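# Press the gauge pin on the magnet-marked post

## Task

Find the post on the checking fixture that has the yellow magnet on it. Press that post's gauge pin fully home and keep it there for one second (the spring may push it back out afterwards). Do not disturb the remaining three pins, and do not move the magnet.

## Robot and tools

Robot: two UR20-type arms, left_arm and right_arm, each carrying a Robotiq 2F-85 parallel gripper and a wrist camera (cam_left_wrist and cam_right_wrist, both 896x504). In the scene frame the origin sits at table-top height between the two nominal bases. +z points up and +x points out over the table. left_arm is on the +y side, near (0.060, 0.928, 0), and right_arm is near (-0.064, -0.817, 0). Camera names do not indicate sides of the image.

Frames: each arm reports its hand pose, velocities and targets in its own base frame. Motion offsets are different: they are taken along the axes of that arm's current Hand target, which is the gripper's own frame. The fingers point along gripper +z and open and close along gripper y. A camera block sticks out about 10 cm toward gripper +x. end_effector_position is the point between the closed pads. The fingertips extend about 19 mm past it when closed and about 6 mm when fully open.

Row format, shared by execute_actions and move: 18 numbers, each in [-1, 1], covering both arms even when only one moves. The order is left dx, dy, dz, rx, ry, rz, gripper position, force_limit, speed, then the same nine for the right arm.
- The six pose numbers are offsets from that arm's Hand target as it stood when the action or move began. They are not absolute poses. A value of 1.0 means 0.6 m or 180 degrees, and rx, ry, rz together form one rotation vector.
- Rows do not accumulate: each row is measured from the same starting target. Sending the same offset in a later call moves the arm further again.
- Six zeros re-request the current Hand target.
- The controller clips orientation changes to 32 degrees from the measured orientation at each step.
- Gripper position: +1 is fully open (85 mm), about -0.8 brings the pads together, and -1 closes until something blocks the fingers.
- force_limit and speed are also in [-1, 1] and both start at +1. Speed runs from about 20 mm/s at -1 to 150 mm/s at +1.
- To leave a gripper unchanged, resend its last three numbers, because 0 is itself a command.

execute_actions(actions, cameras): actions is a list of actions. Each action is a table of at most 15 rows, and each row lasts one 1/30 s step; the last row repeats until the action's 15 steps (0.5 s) are used. An empty list only returns the current state and images. cameras picks which images come back: leave it out for all of them, or pass [] for none.

move(target, speed, blend, stop_force, zero, blocking, cameras): drives each gripper in a straight line toward the offset in target. target is either one 18-number row or a list of up to 15 rows, and every row is counted from the same starting Hand targets.
- speed is in m/s, from 0.002 to 4.2, default 0.25. Turning is limited to twice that value in rad/s.
- blend is a corner-rounding radius in metres, used when target is a list.
- stop_force (6 to 120 N, same value for both arms) ends an arm's path once its wrist sensor feels that much push against the direction of travel. It is unreliable when the gripper is also rotating. Omit it when backing away from something you are pressing.
- zero (default true) re-zeroes the sensors of the moving arms before the move starts.
- blocking=false cannot be combined with stop_force.
- The whole move is capped at 10 s. Paths do not avoid obstacles or the other arm. Keep paths away from an arm's own base.
- The result adds a "move:" line with the outcome (done, off_target, moving, held, fault) and any limits that acted (paced means clipped, held means steps were withheld). done means within 3 mm and 2 degrees of the target; it does not mean nothing was touched.

Other tools:
- wait(seconds 0–10): holds the current commands.
- stop: brakes a running move.
- zoom_image(camera, region [x0,y0,x1,y1] in pixels, at most 504x504): enlarges part of the latest image.
- zero_wrist_force(arm): tares that arm's wrist sensor.
- read_manual: returns the licence texts only.
- finished_scene(scene): ends the current scene for good.

Reading results: Hand target is the last commanded pose after clipping, and the next offsets start from it. If the gripper rests short of its Hand target, waiting will not close the gap; send the missing distance as an offset. Wrist force and torque are given along the gripper's axes, and a push against a surface reads as force coming into the arm. A third line shows the peak since the last result. object_status codes: 0 moving, 1 blocked while opening, 2 blocked while closing (gripping), 3 reached the requested position. position_measured is in counts: 3 is fully open, 130 is about 40 mm and 230 means the pads touch. Joint velocities showing "within noise" means the arm is still. Arm motion trails commands by about 0.2 s.

Hazards:
- About 150 N (±25) of outside force on an arm, or contact torque at a joint limit (wrist joints 98.4 N m), causes a 10 s fault stop.
- Arms are stiff, so aiming even slightly past a firm contact can fault. Press slowly with a modest stop_force, or use small offsets, then back off by commanding the target back past the gripper.
- Avoid slams, hard hits, excessive grip force and collisions between the arms.
- Do not knock anything off the table.
- Motors heat up when holding a stretched pose or pushing against something; 85 °C brakes the arm.

For this task: use the wrist cameras (zoom as needed) to locate the magnet-marked post. Press its pin along the pin's axis, slowly, with the fingertips or closed pads. Keep it fully depressed for at least 1 s, for example with a wait. Then retract without touching the magnet or the other pins.

Each tool is called after "Call:" as name(argument=value, ...), one argument or row to a line, values as JSON.

## Session

Call:
execute_actions(
  actions=[],
)

Scene clock: 0.00 s.
left_arm: end_effector_position=(+0.6452, +0.5338, +0.3687) position_measured=3 object_status=3 end_effector_quat_wxyz=(+0.054, +0.895, -0.431, +0.101) | right_arm: end_effector_position=(+1.0094, -0.4085, +0.1239) position_measured=3 object_status=3 end_effector_quat_wxyz=(+0.497, -0.362, -0.574, -0.541)
Joint positions: left_arm=[0.541 -1.507 2.094 -2.179 -1.799 -1.706] | right_arm=[2.693 -2.576 -1.22 -2.623 2.507 -0.374]
Joint velocities: within noise
Joint torques (N m): no reading
Motor temperatures (°C): left_arm=[24 36 26 39 35 34] | right_arm=[29 36 36 38 34 39]
Wrist force (N): no reading
Wrist torque (N m): no reading
Wrist force, peak (N): no reading
Hand target: left_arm +0.6452, +0.5338, +0.3687; +0.054, +0.895, -0.431, +0.101 | right_arm +1.0094, -0.4085, +0.1239; +0.497, -0.362, -0.574, -0.541
Tool commands: left_gripper/position=+1.0 left_gripper/force_limit=+1.0 left_gripper/speed=+1.0 right_gripper/position=+1.0 right_gripper/force_limit=+1.0 right_gripper/speed=+1.0

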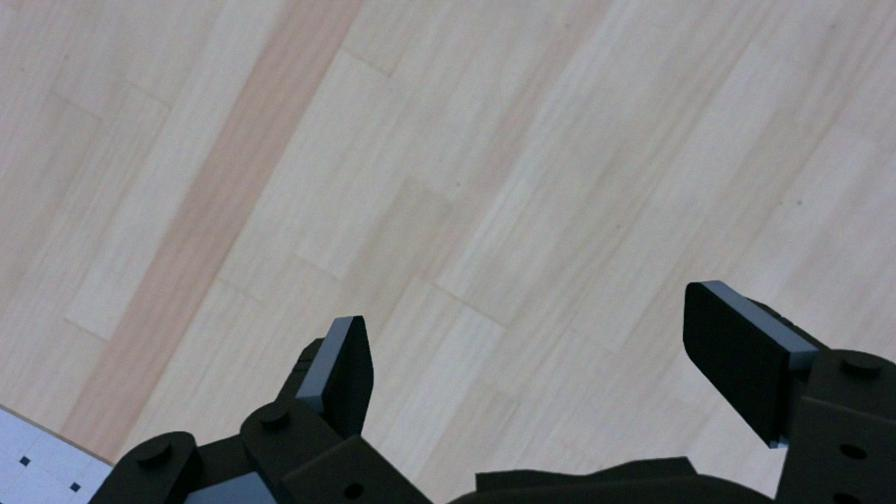

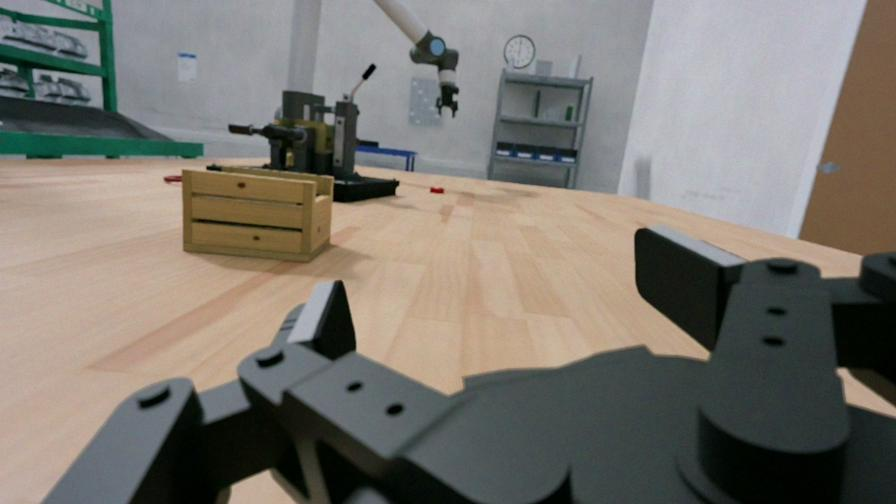

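Call:
zoom_image(
  camera="cam_right_wrist",
  region=[140, 50, 460, 270],
)

Call:
zoom_image(
  camera="cam_left_wrist",
  region=[0, 350, 240, 504],
)

Scaled by 1.575 from the camera's 896x504 image, which has a finer 1280x720 frame.

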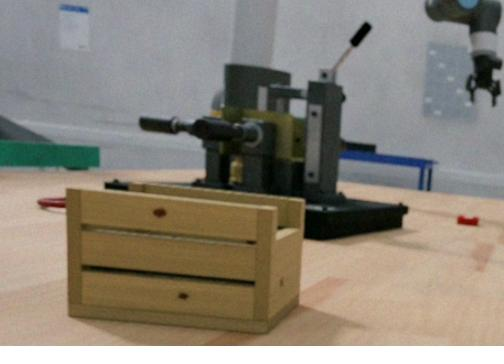

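Scaled by 2.100 from the camera's 896x504 image, which has a finer 1280x720 frame.

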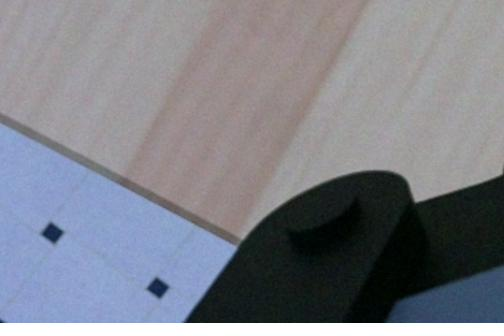

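Call:
move(
  target=[0.723,0.683,-0.477,0,0,0,1,1,1,0,0,0,0,0,0,1,1,1],
  speed=0.4,
  cameras=["cam_left_wrist"],
)

Scene clock: 3.83 s.
left_arm: end_effector_position=(+0.5504, +0.0011, +0.7496) position_measured=3 object_status=3 end_effector_quat_wxyz=(+0.054, +0.895, -0.431, +0.101) | right_arm: end_effector_position=(+1.0094, -0.4085, +0.1239) position_measured=3 object_status=3 end_effector_quat_wxyz=(+0.497, -0.362, -0.574, -0.541)
Joint positions: left_arm=[-0.282 -2.074 1.995 -1.675 -1.71 -2.54] | right_arm=[2.693 -2.576 -1.22 -2.623 2.507 -0.374]
Joint velocities: within noise
Joint torques (N m): left_arm=[-6.17 -18.7 -129.65 -7.76 5.74 -5.28] | right_arm=[-0.6 250.39 73.94 -3.08 1.07 0.29]
Motor temperatures (°C): left_arm=[24 36 26 39 35 34] | right_arm=[29 36 36 38 34 39]
Wrist force (N): left_arm=[-0.1 -0.6 0.8] | right_arm=[0.2 0.2 0.4]
Wrist torque (N m): left_arm=[-0.11 -0.01 -0.06] | right_arm=[0.03 -0.04 0.00]
Wrist force, peak (N): left_arm=[-2.8 -3.0 1.6] | right_arm=[0.0 0.4 0.5]
Hand target: left_arm +0.5503, +0.0010, +0.7496; +0.054, +0.895, -0.431, +0.101 | right_arm +1.0094, -0.4085, +0.1239; +0.497, -0.362, -0.574, -0.541
Off the commanded pose: left_arm 0.000 m, 0 deg | right_arm 0.000 m, 0 deg.
move: done
camera_calibration:
cam_left_wrist: T_world_to_cam=[[-0.854395, -0.519376, -0.0160802, 0.499723], [-0.518451, 0.849978, 0.0935224, 0.237505], [-0.0349055, 0.0882418, -0.995487, 0.891356], [0, 0, 0, 1]] pos_world=[0.581209, -0.0209849, 0.873158]
Images, in order (width x height): cam_left_wrist 896x504.

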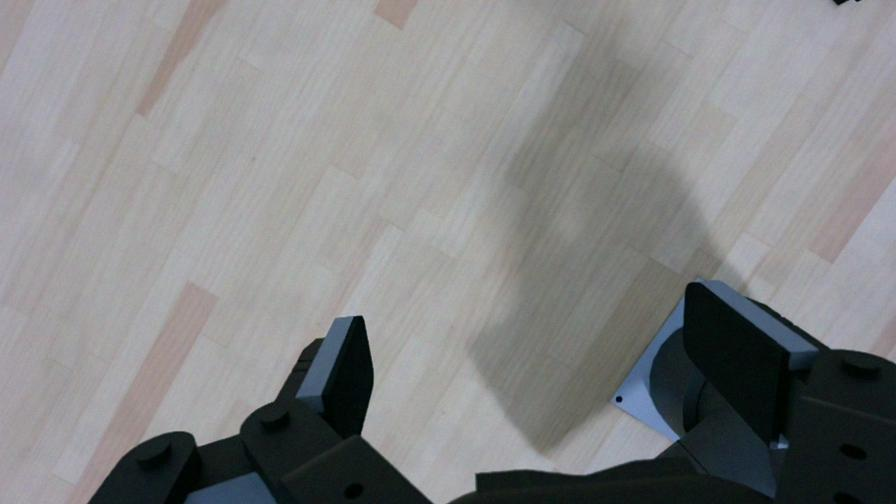

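Call:
move(
  target=[0.57,0.467,0.138,0,0,0,1,1,1,0,0,0,0,0,0,1,1,1],
  speed=0.4,
  cameras=["cam_left_wrist"],
)

Scene clock: 5.77 s.
left_arm: end_effector_position=(+0.5505, -0.4486, +0.7492) position_measured=3 object_status=3 end_effector_quat_wxyz=(+0.054, +0.895, -0.431, +0.101) | right_arm: end_effector_position=(+1.0094, -0.4085, +0.1239) position_measured=3 object_status=3 end_effector_quat_wxyz=(+0.497, -0.362, -0.574, -0.541)
Joint positions: left_arm=[-0.975 -1.902 1.916 -1.814 -1.563 -3.219] | right_arm=[2.693 -2.576 -1.22 -2.623 2.507 -0.374]
Joint velocities: within noise
Joint torques (N m): left_arm=[-10.73 -0.48 -131.9 -14.37 5.75 -2.83] | right_arm=[-2.49 249.01 75.43 -1.71 1.77 0.72]
Motor temperatures (°C): left_arm=[24 36 26 39 35 34] | right_arm=[29 36 36 38 34 39]
Wrist force (N): left_arm=[0.0 -0.5 -0.6] | right_arm=[0.0 0.3 0.0]
Wrist torque (N m): left_arm=[-0.14 0.03 0.04] | right_arm=[0.06 0.01 0.00]
Wrist force, peak (N): left_arm=[-3.2 -2.8 -0.2] | right_arm=[0.1 0.5 0.5]
Hand target: left_arm +0.5505, -0.4488, +0.7492; +0.054, +0.895, -0.431, +0.101 | right_arm +1.0094, -0.4085, +0.1239; +0.497, -0.362, -0.574, -0.541
Off the commanded pose: left_arm 0.000 m, 0 deg | right_arm 0.000 m, 0 deg.
move: done
camera_calibration:
cam_left_wrist: T_world_to_cam=[[-0.854391, -0.519383, -0.0160287, 0.266189], [-0.518456, 0.849984, 0.0934379, 0.619909], [-0.0349059, 0.0881427, -0.995496, 0.930605], [0, 0, 0, 1]] pos_world=[0.581309, -0.470685, 0.872758]
Images, in order (width x height): cam_left_wrist 896x504.

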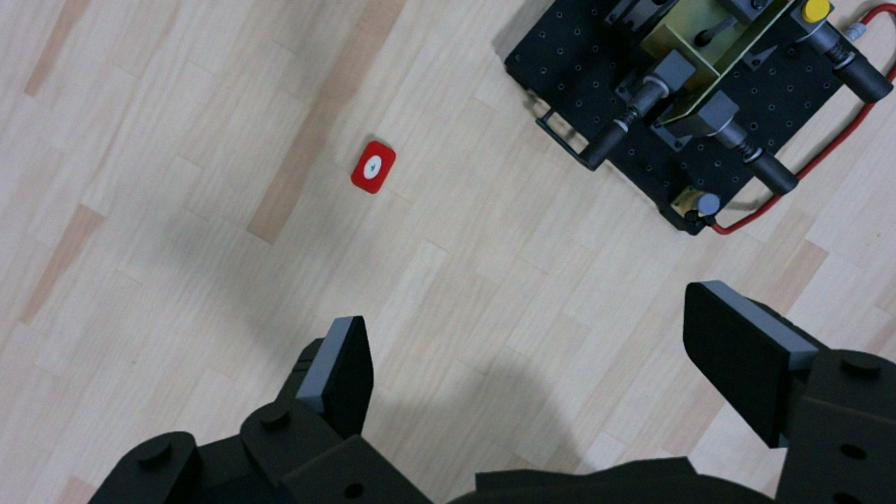

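Call:
move(
  target=[0.24,0.623,0.062,0,0,0,1,1,1,0,0,0,0,0,0,1,1,1],
  speed=0.4,
  cameras=["cam_left_wrist"],
)

Call:
zoom_image(
  camera="cam_left_wrist",
  region=[300, 50, 740, 350],
)

Scene clock: 7.80 s.
left_arm: end_effector_position=(+0.3509, -0.7979, +0.7491) position_measured=3 object_status=3 end_effector_quat_wxyz=(+0.054, +0.895, -0.431, +0.101) | right_arm: end_effector_position=(+1.0094, -0.4085, +0.1239) position_measured=3 object_status=3 end_effector_quat_wxyz=(+0.497, -0.362, -0.574, -0.541)
Joint positions: left_arm=[-1.432 -1.701 1.764 -1.836 -1.463 -3.666] | right_arm=[2.693 -2.576 -1.22 -2.623 2.507 -0.374]
Joint velocities: within noise
Joint torques (N m): left_arm=[-10.52 -47.27 -139.26 -7.46 6.49 -4.83] | right_arm=[1.37 254.86 74.4 -1.66 2.01 1.49]
Motor temperatures (°C): left_arm=[24 36 26 39 35 34] | right_arm=[29 36 36 38 34 39]
Wrist force (N): left_arm=[0.5 -0.7 -0.4] | right_arm=[0.0 0.1 0.0]
Wrist torque (N m): left_arm=[-0.03 -0.07 0.02] | right_arm=[0.02 0.00 -0.01]
Wrist force, peak (N): left_arm=[-1.3 -4.3 -0.7] | right_arm=[0.2 0.4 0.5]
Hand target: left_arm +0.3508, -0.7981, +0.7491; +0.054, +0.895, -0.431, +0.101 | right_arm +1.0094, -0.4085, +0.1239; +0.497, -0.362, -0.574, -0.541
Off the commanded pose: left_arm 0.000 m, 0 deg | right_arm 0.000 m, 0 deg.
move: done
camera_calibration:
cam_left_wrist: T_world_to_cam=[[-0.854391, -0.519383, -0.0160287, -0.0857692], [-0.518456, 0.849984, 0.0934379, 0.813334], [-0.0349059, 0.0881427, -0.995496, 0.954327], [0, 0, 0, 1]] pos_world=[0.381709, -0.819985, 0.872658]
Images, in order (width x height): cam_left_wrist 896x504.

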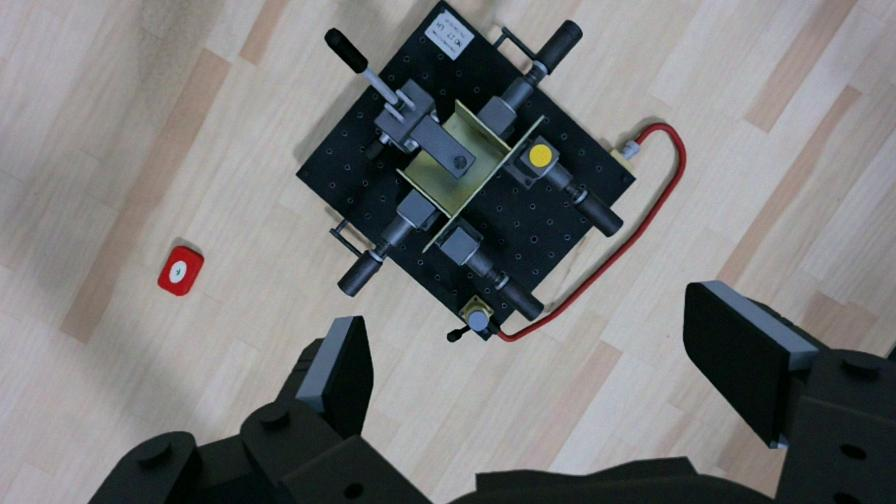

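Scaled by 1.145 from the camera's 896x504 image, which has a finer 1280x720 frame.

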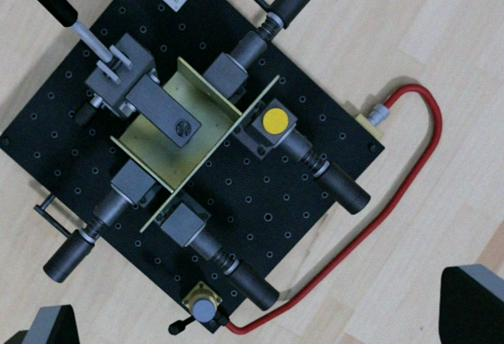

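Call:
move(
  target=[-0.133,0.362,0.23,-0.0862,-0.0373,0.759,-0.85,-1,0,0,0,0,0,0,0,1,1,1],
  speed=0.5,
  cameras=["cam_left_wrist"],
)

Call:
zoom_image(
  camera="cam_left_wrist",
  region=[250, 0, 750, 350],
)

Scene clock: 12.73 s.
left_arm: end_effector_position=(+0.1509, -0.8980, +0.5987) position_measured=232 object_status=3 end_effector_quat_wxyz=(-0.001, +0.076, +0.997, +0.000) | right_arm: end_effector_position=(+1.0094, -0.4085, +0.1239) position_measured=3 object_status=3 end_effector_quat_wxyz=(+0.497, -0.362, -0.574, -0.541)
Joint positions: left_arm=[-1.626 -1.549 1.775 -1.796 -1.572 -1.474] | right_arm=[2.693 -2.576 -1.22 -2.623 2.507 -0.374]
Joint velocities: within noise
Joint torques (N m): left_arm=[-16.83 -80.88 -127.48 -6.5 5.43 3.75] | right_arm=[1.1 252.77 73.19 -0.31 3.99 2.93]
Motor temperatures (°C): left_arm=[24 36 26 39 35 34] | right_arm=[29 36 36 38 34 39]
Wrist force (N): left_arm=[0.4 -0.5 -0.3] | right_arm=[0.2 0.0 0.3]
Wrist torque (N m): left_arm=[-0.14 -0.16 0.09] | right_arm=[-0.01 -0.04 0.00]
Wrist force, peak (N): left_arm=[1.1 -1.5 -1.0] | right_arm=[0.3 0.7 0.4]
Hand target: left_arm +0.1509, -0.8980, +0.5987; -0.001, +0.076, +0.997, +0.000 | right_arm +1.0094, -0.4085, +0.1239; +0.497, -0.362, -0.574, -0.541
Off the commanded pose: left_arm 0.000 m, 0 deg | right_arm 0.000 m, 0 deg.
move: done
camera_calibration:
cam_left_wrist: T_world_to_cam=[[0.27809, 0.960549, 0.0032806, 0.835445], [0.911342, -0.26492, 0.315076, -0.540866], [0.303516, -0.0846299, -0.949061, 0.572462], [0, 0, 0, 1]] pos_world=[0.0868336, -0.897325, 0.710975]
Images, in order (width x height): cam_left_wrist 896x504.

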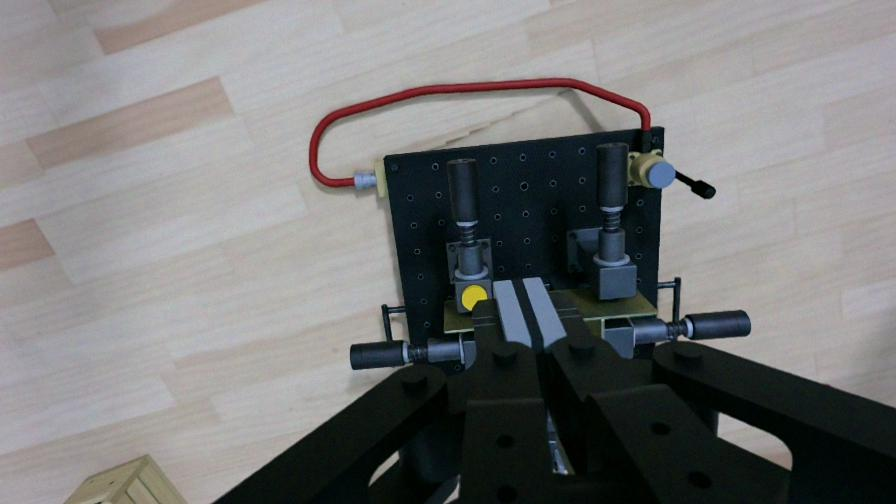

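Scaled by 1.008 from the camera's 896x504 image, which has a finer 1280x720 frame.

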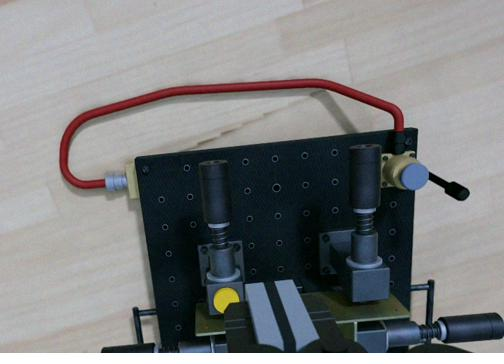

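Call:
move(
  target=[0.135,-0.007,0.498,0,0,0,-0.85,-1,0,0,0,0,0,0,0,1,1,1],
  speed=0.4,
  cameras=["cam_left_wrist"],
)

Call:
zoom_image(
  camera="cam_left_wrist",
  region=[300, 150, 700, 430],
)

Scene clock: 15.33 s.
left_arm: end_effector_position=(+0.0698, -0.8899, +0.3001) position_measured=232 object_status=3 end_effector_quat_wxyz=(-0.001, +0.076, +0.997, +0.000) | right_arm: end_effector_position=(+1.0094, -0.4085, +0.1239) position_measured=3 object_status=3 end_effector_quat_wxyz=(+0.497, -0.362, -0.574, -0.541)
Joint positions: left_arm=[-1.719 -1.411 2.077 -2.238 -1.572 -1.566] | right_arm=[2.693 -2.576 -1.22 -2.623 2.507 -0.374]
Joint velocities: within noise
Joint torques (N m): left_arm=[-15.73 -90.43 -68.48 -12.92 6.13 -3.54] | right_arm=[-5.59 249.54 73.45 -0.17 3.68 3.07]
Motor temperatures (°C): left_arm=[24 36 26 39 35 34] | right_arm=[29 36 36 37 34 39]
Wrist force (N): left_arm=[0.5 -0.3 -0.5] | right_arm=[0.1 0.3 0.3]
Wrist torque (N m): left_arm=[-0.10 -0.17 0.06] | right_arm=[0.05 -0.03 0.00]
Wrist force, peak (N): left_arm=[-0.9 -0.4 -4.5] | right_arm=[0.2 0.7 0.1]
Hand target: left_arm +0.0698, -0.8899, +0.3000; -0.001, +0.076, +0.997, +0.000 | right_arm +1.0094, -0.4085, +0.1239; +0.497, -0.362, -0.574, -0.541
Off the commanded pose: left_arm 0.000 m, 0 deg | right_arm 0.000 m, 0 deg.
move: done
camera_calibration:
cam_left_wrist: T_world_to_cam=[[0.278296, 0.96049, 0.00325302, 0.851155], [0.91128, -0.265105, 0.315101, -0.370903], [0.303514, -0.0847268, -0.949053, 0.314284], [0, 0, 0, 1]] pos_world=[0.00573441, -0.889226, 0.412375]
Images, in order (width x height): cam_left_wrist 896x504.

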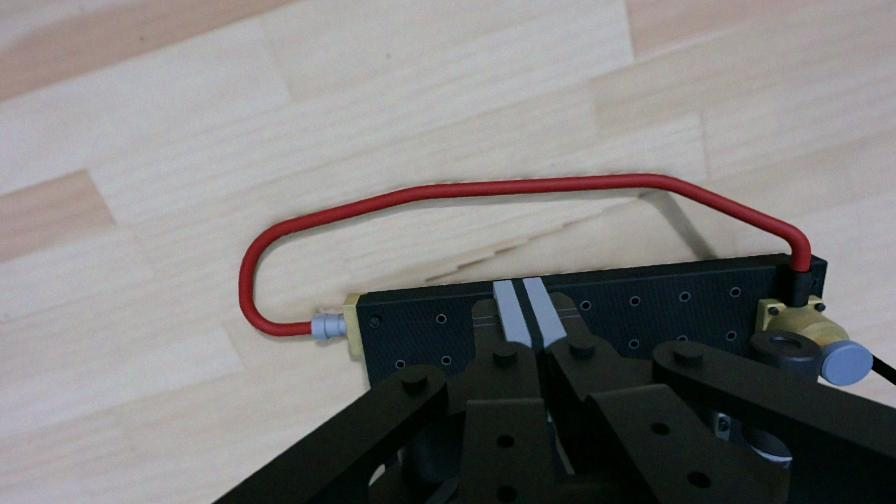

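Scaled by 1.260 from the camera's 896x504 image, which has a finer 1280x720 frame.

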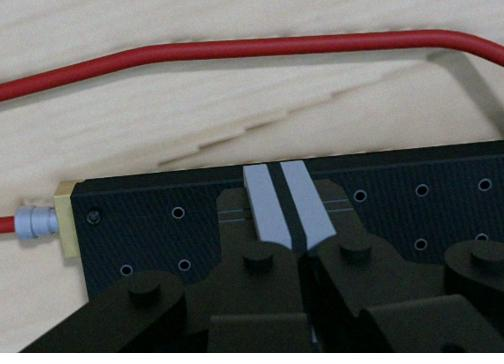

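Call:
move(
  target=[0,0,0,0,0,-0.993,-0.85,-1,0,0,0,0,0,0,0,1,1,1],
  speed=0.6,
  cameras=["cam_left_wrist"],
)

Call:
zoom_image(
  camera="cam_left_wrist",
  region=[250, 0, 750, 380],
)

Scene clock: 19.30 s.
left_arm: end_effector_position=(+0.0698, -0.8899, +0.2999) position_measured=232 object_status=3 end_effector_quat_wxyz=(+0.000, +0.996, -0.087, -0.001) | right_arm: end_effector_position=(+1.0094, -0.4085, +0.1239) position_measured=3 object_status=3 end_effector_quat_wxyz=(+0.497, -0.362, -0.574, -0.541)
Joint positions: left_arm=[-1.719 -1.41 2.077 -2.238 -1.572 -4.686] | right_arm=[2.693 -2.576 -1.22 -2.623 2.507 -0.374]
Joint velocities: within noise
Joint torques (N m): left_arm=[-21.01 -144.72 -68.33 -6.94 5.89 -5.19] | right_arm=[-2.81 256.92 75.06 -0.52 3.05 4.16]
Motor temperatures (°C): left_arm=[24 36 26 39 35 34] | right_arm=[29 36 36 37 34 39]
Wrist force (N): left_arm=[0.5 -0.1 -0.7] | right_arm=[0.4 0.2 0.2]
Wrist torque (N m): left_arm=[-0.07 -0.20 0.06] | right_arm=[0.02 -0.07 0.00]
Wrist force, peak (N): left_arm=[0.1 -0.9 -0.6] | right_arm=[0.2 0.5 0.7]
Hand target: left_arm +0.0698, -0.8899, +0.3000; +0.000, +0.996, -0.087, -0.001 | right_arm +1.0094, -0.4085, +0.1239; +0.497, -0.362, -0.574, -0.541
Off the commanded pose: left_arm 0.000 m, 0 deg | right_arm 0.000 m, 0 deg.
move: done
camera_calibration:
cam_left_wrist: T_world_to_cam=[[-0.299535, -0.954075, 0.00440363, -0.812597], [-0.904349, 0.285388, 0.317344, 0.245159], [-0.304027, 0.0910733, -0.9483, 0.512709], [0, 0, 0, 1]] pos_world=[0.134185, -0.891939, 0.41198]
Images, in order (width x height): cam_left_wrist 896x504.

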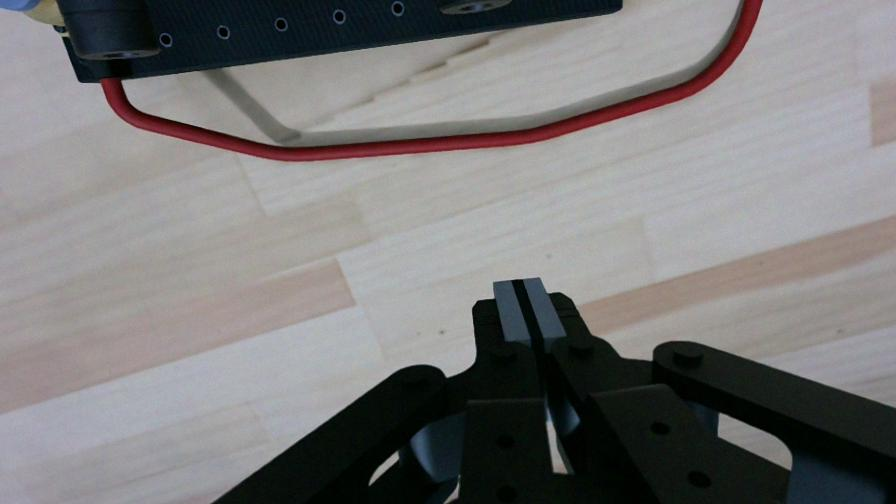

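Scaled by 1.008 from the camera's 896x504 image, which has a finer 1280x720 frame.

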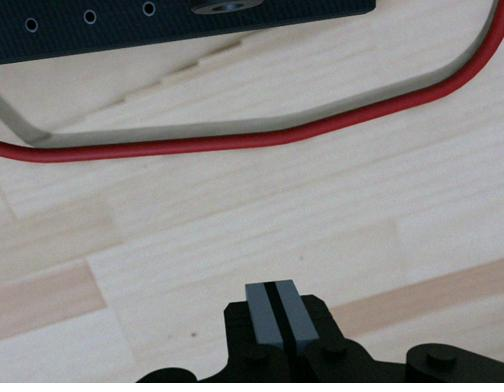

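Call:
move(
  target=[0.0475,0,0.183,0,0,0,-0.85,-1,0,0,0,0,0,0,0,1,1,1],
  speed=0.3,
  cameras=["cam_left_wrist"],
)

Call:
zoom_image(
  camera="cam_left_wrist",
  region=[300, 0, 650, 350],
)

Scene clock: 21.27 s.
left_arm: end_effector_position=(+0.0977, -0.8948, +0.1903) position_measured=232 object_status=3 end_effector_quat_wxyz=(+0.000, +0.996, -0.087, -0.001) | right_arm: end_effector_position=(+1.0094, -0.4085, +0.1239) position_measured=3 object_status=3 end_effector_quat_wxyz=(+0.497, -0.362, -0.574, -0.541)
Joint positions: left_arm=[-1.687 -1.302 2.137 -2.407 -1.572 -4.653] | right_arm=[2.693 -2.576 -1.22 -2.623 2.507 -0.374]
Joint velocities: within noise
Joint torques (N m): left_arm=[24.53 -96.22 -50.23 -13.9 -4.53 3.27] | right_arm=[-5.62 254.96 76.02 -0.87 3.71 3.68]
Motor temperatures (°C): left_arm=[24 36 26 39 35 34] | right_arm=[29 36 36 37 34 39]
Wrist force (N): left_arm=[-0.3 -0.3 0.1] | right_arm=[0.1 0.0 0.4]
Wrist torque (N m): left_arm=[-0.12 -0.07 0.03] | right_arm=[0.00 -0.02 0.00]
Wrist force, peak (N): left_arm=[-0.4 0.1 -4.5] | right_arm=[0.4 0.6 0.3]
Hand target: left_arm +0.0977, -0.8948, +0.1901; +0.000, +0.996, -0.087, -0.001 | right_arm +1.0094, -0.4085, +0.1239; +0.497, -0.362, -0.574, -0.541
Off the commanded pose: left_arm 0.000 m, 0 deg | right_arm 0.000 m, 0 deg.
move: done
camera_calibration:
cam_left_wrist: T_world_to_cam=[[-0.299403, -0.954117, 0.0044241, -0.808498], [-0.904432, 0.285283, 0.317201, 0.306532], [-0.303909, 0.0909695, -0.948348, 0.417606], [0, 0, 0, 1]] pos_world=[0.162085, -0.896839, 0.302381]
Images, in order (width x height): cam_left_wrist 896x504.

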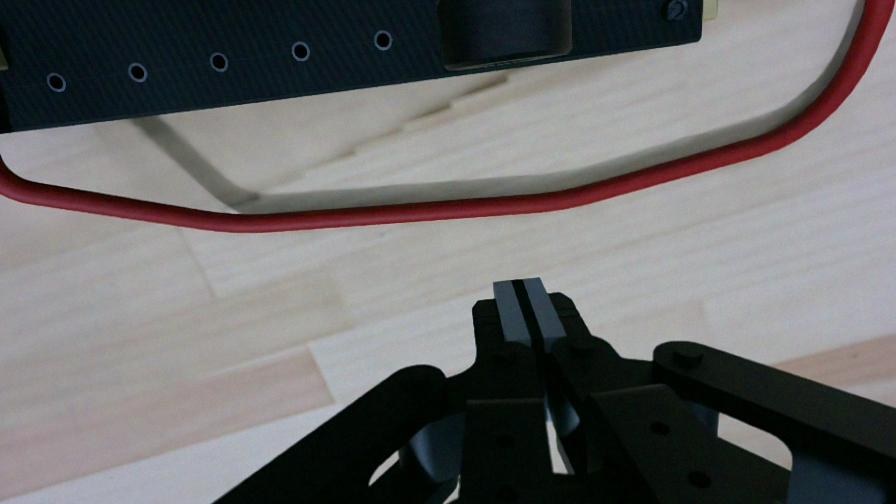

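Scaled by 1.440 from the camera's 896x504 image, which has a finer 1280x720 frame.

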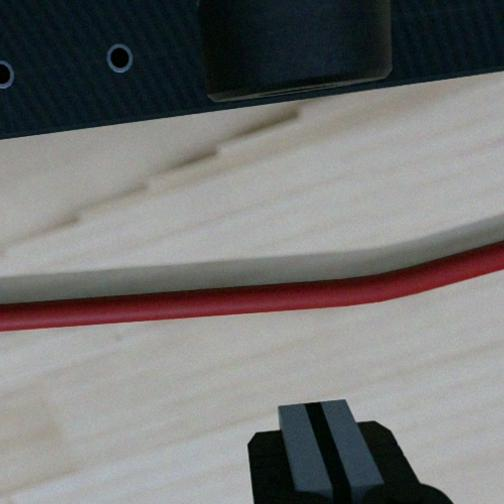

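Call:
move(
  target=[
    [0,0,0.05,0,0,0,-0.85,-1,0,0,0,0,0,0,0,1,1,1],
    [0.0667,0,0.05,0,0,0,-0.85,-1,0,0,0,0,0,0,0,1,1,1],
  ],
  speed=0.15,
  stop_force=15,
  cameras=["cam_left_wrist"],
)

Call:
zoom_image(
  camera="cam_left_wrist",
  region=[350, 50, 700, 350],
)

Scene clock: 24.37 s.
left_arm: end_effector_position=(+0.1371, -0.9018, +0.1601) position_measured=232 object_status=3 end_effector_quat_wxyz=(+0.000, +0.996, -0.087, -0.001) | right_arm: end_effector_position=(+1.0094, -0.4085, +0.1239) position_measured=3 object_status=3 end_effector_quat_wxyz=(+0.497, -0.362, -0.574, -0.541)
Joint positions: left_arm=[-1.642 -1.259 2.136 -2.448 -1.572 -4.608] | right_arm=[2.693 -2.576 -1.22 -2.623 2.507 -0.374]
Joint velocities: within noise
Joint torques (N m): left_arm=[14.82 -113.77 -94.01 -7.15 2.55 2.69] | right_arm=[-5.52 253.85 75.04 -1.03 4.01 3]
Motor temperatures (°C): left_arm=[24 36 26 39 35 34] | right_arm=[29 36 36 37 34 39]
Wrist force (N): left_arm=[-0.1 0.0 -0.2] | right_arm=[0.1 0.0 0.4]
Wrist torque (N m): left_arm=[-0.11 -0.08 0.04] | right_arm=[0.00 -0.03 0.00]
Wrist force, peak (N): left_arm=[-2.3 -0.1 1.2] | right_arm=[0.1 0.3 0.8]
Hand target: left_arm +0.1371, -0.9018, +0.1601; +0.000, +0.996, -0.087, -0.001 | right_arm +1.0094, -0.4085, +0.1239; +0.497, -0.362, -0.574, -0.541
Off the commanded pose: left_arm 0.000 m, 0 deg | right_arm 0.000 m, 0 deg.
move: done
camera_calibration:
cam_left_wrist: T_world_to_cam=[[-0.299393, -0.954119, 0.0044528, -0.803258], [-0.904395, 0.285271, 0.317317, 0.353694], [-0.304029, 0.0909757, -0.948309, 0.401596], [0, 0, 0, 1]] pos_world=[0.201485, -0.903839, 0.272181]
Images, in order (width x height): cam_left_wrist 896x504.

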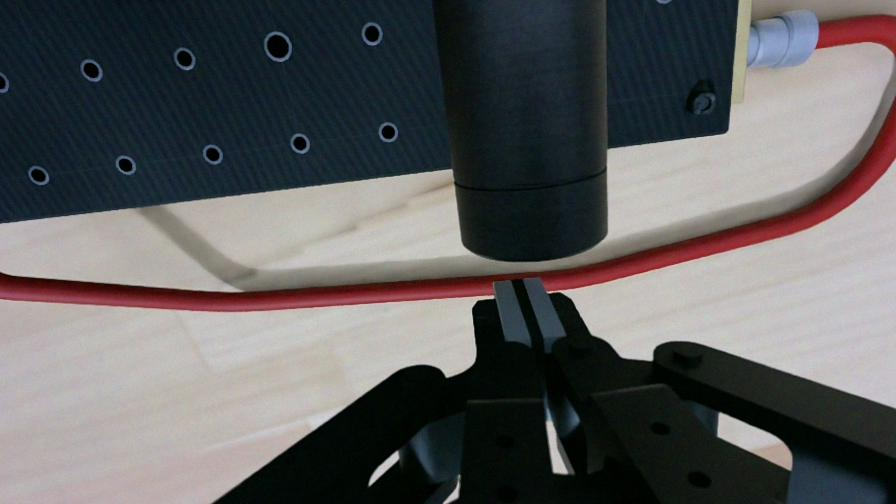

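Scaled by 1.440 from the camera's 896x504 image, which has a finer 1280x720 frame.

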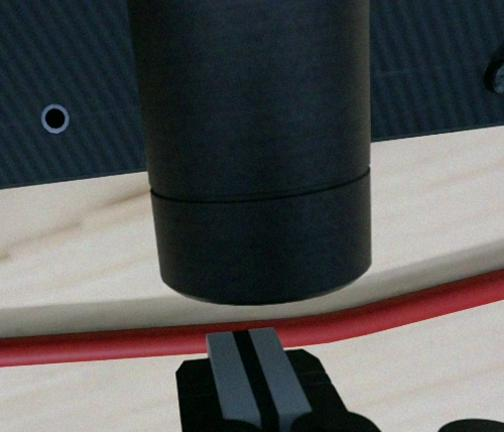

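Call:
move(
  target=[
    [0,0,-0.0133,0,0,0,-0.85,-1,0,0,0,0,0,0,0,1,1,1],
    [0.1,0,-0.0133,0,0,0,-0.85,-1,0,0,0,0,0,0,0,1,1,1],
  ],
  speed=0.03,
  stop_force=35,
  cameras=["cam_left_wrist"],
)

Call:
zoom_image(
  camera="cam_left_wrist",
  region=[350, 0, 700, 350],
)

Scene clock: 27.97 s.
left_arm: end_effector_position=(+0.1742, -0.9084, +0.1680) position_measured=232 object_status=3 end_effector_quat_wxyz=(+0.000, +0.996, -0.087, -0.001) | right_arm: end_effector_position=(+1.0094, -0.4085, +0.1239) position_measured=3 object_status=3 end_effector_quat_wxyz=(+0.497, -0.362, -0.574, -0.541)
Joint positions: left_arm=[-1.6 -1.256 2.114 -2.429 -1.572 -4.567] | right_arm=[2.693 -2.576 -1.22 -2.623 2.507 -0.374]
Joint velocities: within noise
Joint torques (N m): left_arm=[0.2 -165.85 -58.45 -6.48 0.42 -3.9] | right_arm=[-7.24 255.32 75.15 -0.85 3.6 4.12]
Motor temperatures (°C): left_arm=[24 36 26 39 35 34] | right_arm=[29 36 36 37 34 39]
Wrist force (N): left_arm=[-18.7 3.9 2.8] | right_arm=[0.2 0.2 0.1]
Wrist torque (N m): left_arm=[-0.13 0.02 0.03] | right_arm=[0.02 -0.04 0.00]
Wrist force, peak (N): left_arm=[-118.9 -15.5 -22.8] | right_arm=[0.2 0.5 0.5]
Hand target: left_arm +0.1742, -0.9084, +0.1680; +0.000, +0.996, -0.087, -0.001 (not the last commanded pose) | right_arm +1.0094, -0.4085, +0.1239; +0.497, -0.362, -0.574, -0.541
Off the commanded pose: left_arm 0.022 m, 0 deg | right_arm 0.000 m, 0 deg.
move: contact (left_arm); path passed 1 of 2 targets
camera_calibration:
cam_left_wrist: T_world_to_cam=[[-0.299394, -0.954119, 0.00445246, -0.798388], [-0.904405, 0.285274, 0.317286, 0.386608], [-0.303999, 0.0909666, -0.948319, 0.420946], [0, 0, 0, 1]] pos_world=[0.238585, -0.910339, 0.280081]
Images, in order (width x height): cam_left_wrist 896x504.

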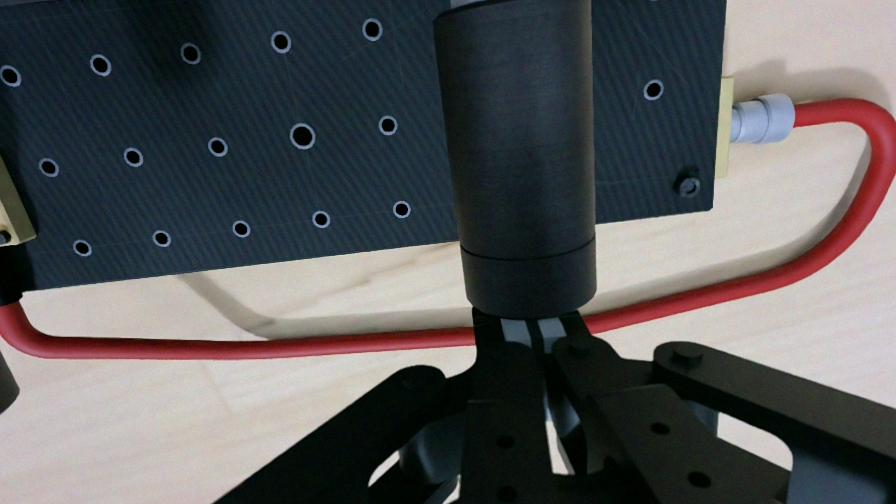

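Scaled by 1.440 from the camera's 896x504 image, which has a finer 1280x720 frame.

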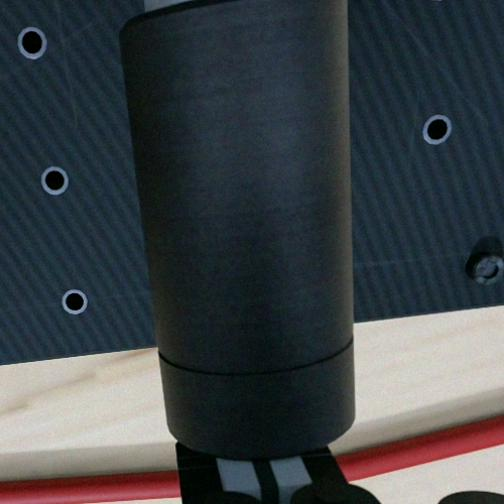

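Call:
move(
  target=[0.02,0,0,0,0,0,-0.85,-1,0,0,0,0,0,0,0,1,1,1],
  speed=0.004,
  stop_force=25,
  cameras=["cam_left_wrist"],
)

Call:
wait(
  seconds=1.3,
  cameras=[],
)

Scene clock: 29.17 s.
left_arm: end_effector_position=(+0.1745, -0.9083, +0.1680) position_measured=232 object_status=3 end_effector_quat_wxyz=(+0.000, +0.996, -0.087, -0.001) | right_arm: end_effector_position=(+1.0094, -0.4085, +0.1239) position_measured=3 object_status=3 end_effector_quat_wxyz=(+0.497, -0.362, -0.574, -0.541)
Joint positions: left_arm=[-1.6 -1.256 2.114 -2.429 -1.572 -4.566] | right_arm=[2.693 -2.576 -1.22 -2.623 2.507 -0.374]
Joint velocities: within noise
Joint torques (N m): left_arm=[27.22 -144.3 -68.13 -11.6 21.06 -3.55] | right_arm=[-0.65 261.73 73.43 -0.53 3.68 3.59]
Motor temperatures (°C): left_arm=[24 36 26 39 35 34] | right_arm=[29 36 36 37 34 39]
Wrist force (N): left_arm=[-47.8 7.5 5.4] | right_arm=[0.2 0.1 0.1]
Wrist torque (N m): left_arm=[-0.13 0.29 -0.06] | right_arm=[0.01 -0.04 0.00]
Wrist force, peak (N): left_arm=[-53.1 10.5 3.1] | right_arm=[0.1 0.5 0.5]
Hand target: left_arm +0.1745, -0.9083, +0.1680; +0.000, +0.996, -0.087, -0.001 (not the last commanded pose) | right_arm +1.0094, -0.4085, +0.1239; +0.497, -0.362, -0.574, -0.541
Off the commanded pose: left_arm 0.012 m, 0 deg | right_arm 0.000 m, 0 deg.
move: contact (left_arm)
camera_calibration:
cam_left_wrist: T_world_to_cam=[[-0.29943, -0.954108, 0.00442873, -0.798272], [-0.904323, 0.28528, 0.317515, 0.386801], [-0.304207, 0.0910686, -0.948243, 0.421158], [0, 0, 0, 1]] pos_world=[0.238886, -0.910339, 0.280081]
Images, in order (width x height): cam_left_wrist 896x504.

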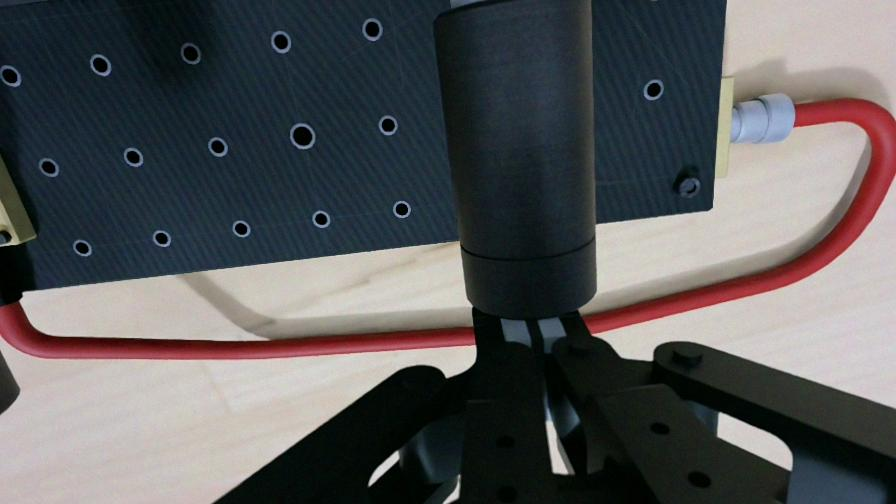

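Scene clock: 30.47 s.
left_arm: end_effector_position=(+0.1745, -0.9083, +0.1680) position_measured=232 object_status=3 end_effector_quat_wxyz=(+0.000, +0.996, -0.087, -0.001) | right_arm: end_effector_position=(+1.0094, -0.4085, +0.1239) position_measured=3 object_status=3 end_effector_quat_wxyz=(+0.497, -0.362, -0.574, -0.541)
Joint positions: left_arm=[-1.6 -1.256 2.114 -2.429 -1.572 -4.566] | right_arm=[2.693 -2.576 -1.22 -2.623 2.507 -0.374]
Joint velocities: within noise
Joint torques (N m): left_arm=[25.86 -153.62 -57.68 -13.02 20.35 -4.46] | right_arm=[-6.42 255.01 75.59 -1.28 3.56 3.37]
Motor temperatures (°C): left_arm=[24 36 26 39 35 34] | right_arm=[28 36 36 37 34 39]
Wrist force (N): left_arm=[-46.7 7.9 0.5] | right_arm=[0.0 0.1 0.5]
Wrist torque (N m): left_arm=[-0.11 0.33 -0.05] | right_arm=[0.01 0.00 0.00]
Wrist force, peak (N): left_arm=[-47.6 7.0 4.8] | right_arm=[0.4 0.2 0.6]
Hand target: left_arm +0.1745, -0.9083, +0.1680; +0.000, +0.996, -0.087, -0.001 (not the last commanded pose) | right_arm +1.0094, -0.4085, +0.1239; +0.497, -0.362, -0.574, -0.541
Tool commands: left_gripper/position=-0.85 left_gripper/force_limit=-1.0 left_gripper/speed=+0.0 right_gripper/position=+1.0 right_gripper/force_limit=+1.0 right_gripper/speed=+1.0
Off the commanded pose: left_arm 0.012 m, 0 deg | right_arm 0.000 m, 0 deg.
wait: 1.30 s; at rest by 0.17 s
No camera images: "cameras" was empty.

Call:
move(
  target=[-0.1,0,0,0,0,0,-0.85,-1,0,0,0,0,0,0,0,1,1,1],
  speed=0.08,
  cameras=["cam_left_wrist"],
)

Scene clock: 31.87 s.
left_arm: end_effector_position=(+0.1155, -0.8979, +0.1681) position_measured=232 object_status=3 end_effector_quat_wxyz=(+0.000, +0.996, -0.087, -0.001) | right_arm: end_effector_position=(+1.0094, -0.4085, +0.1239) position_measured=3 object_status=3 end_effector_quat_wxyz=(+0.497, -0.362, -0.574, -0.541)
Joint positions: left_arm=[-1.666 -1.274 2.142 -2.439 -1.572 -4.633] | right_arm=[2.693 -2.576 -1.22 -2.623 2.507 -0.374]
Joint velocities: within noise
Joint torques (N m): left_arm=[-19.99 -163.09 -51.25 -13.13 -0.09 -3.64] | right_arm=[-10.69 255.42 77.6 0.14 3.71 4.2]
Motor temperatures (°C): left_arm=[24 36 26 39 35 34] | right_arm=[28 36 36 37 34 39]
Wrist force (N): left_arm=[-3.1 6.0 -0.4] | right_arm=[0.0 0.1 0.2]
Wrist torque (N m): left_arm=[1.01 0.46 0.03] | right_arm=[0.02 0.00 0.00]
Wrist force, peak (N): left_arm=[-46.6 8.1 0.5] | right_arm=[-0.1 0.3 0.6]
Hand target: left_arm +0.1154, -0.8978, +0.1681; +0.000, +0.996, -0.087, -0.001 | right_arm +1.0094, -0.4085, +0.1239; +0.497, -0.362, -0.574, -0.541
Off the commanded pose: left_arm 0.000 m, 0 deg | right_arm 0.000 m, 0 deg.
move: done
camera_calibration:
cam_left_wrist: T_world_to_cam=[[-0.29943, -0.954108, 0.00442873, -0.806016], [-0.904323, 0.28528, 0.317515, 0.330448], [-0.304207, 0.0910686, -0.948243, 0.402358], [0, 0, 0, 1]] pos_world=[0.179886, -0.899939, 0.280181]
Images, in order (width x height): cam_left_wrist 896x504.

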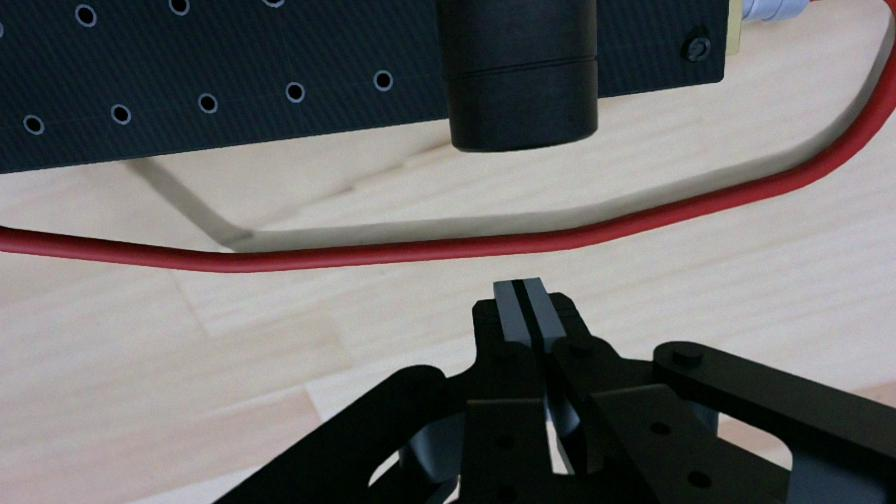

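Call:
finished_scene(
  scene=1,
)

The scene is finished: the task was done.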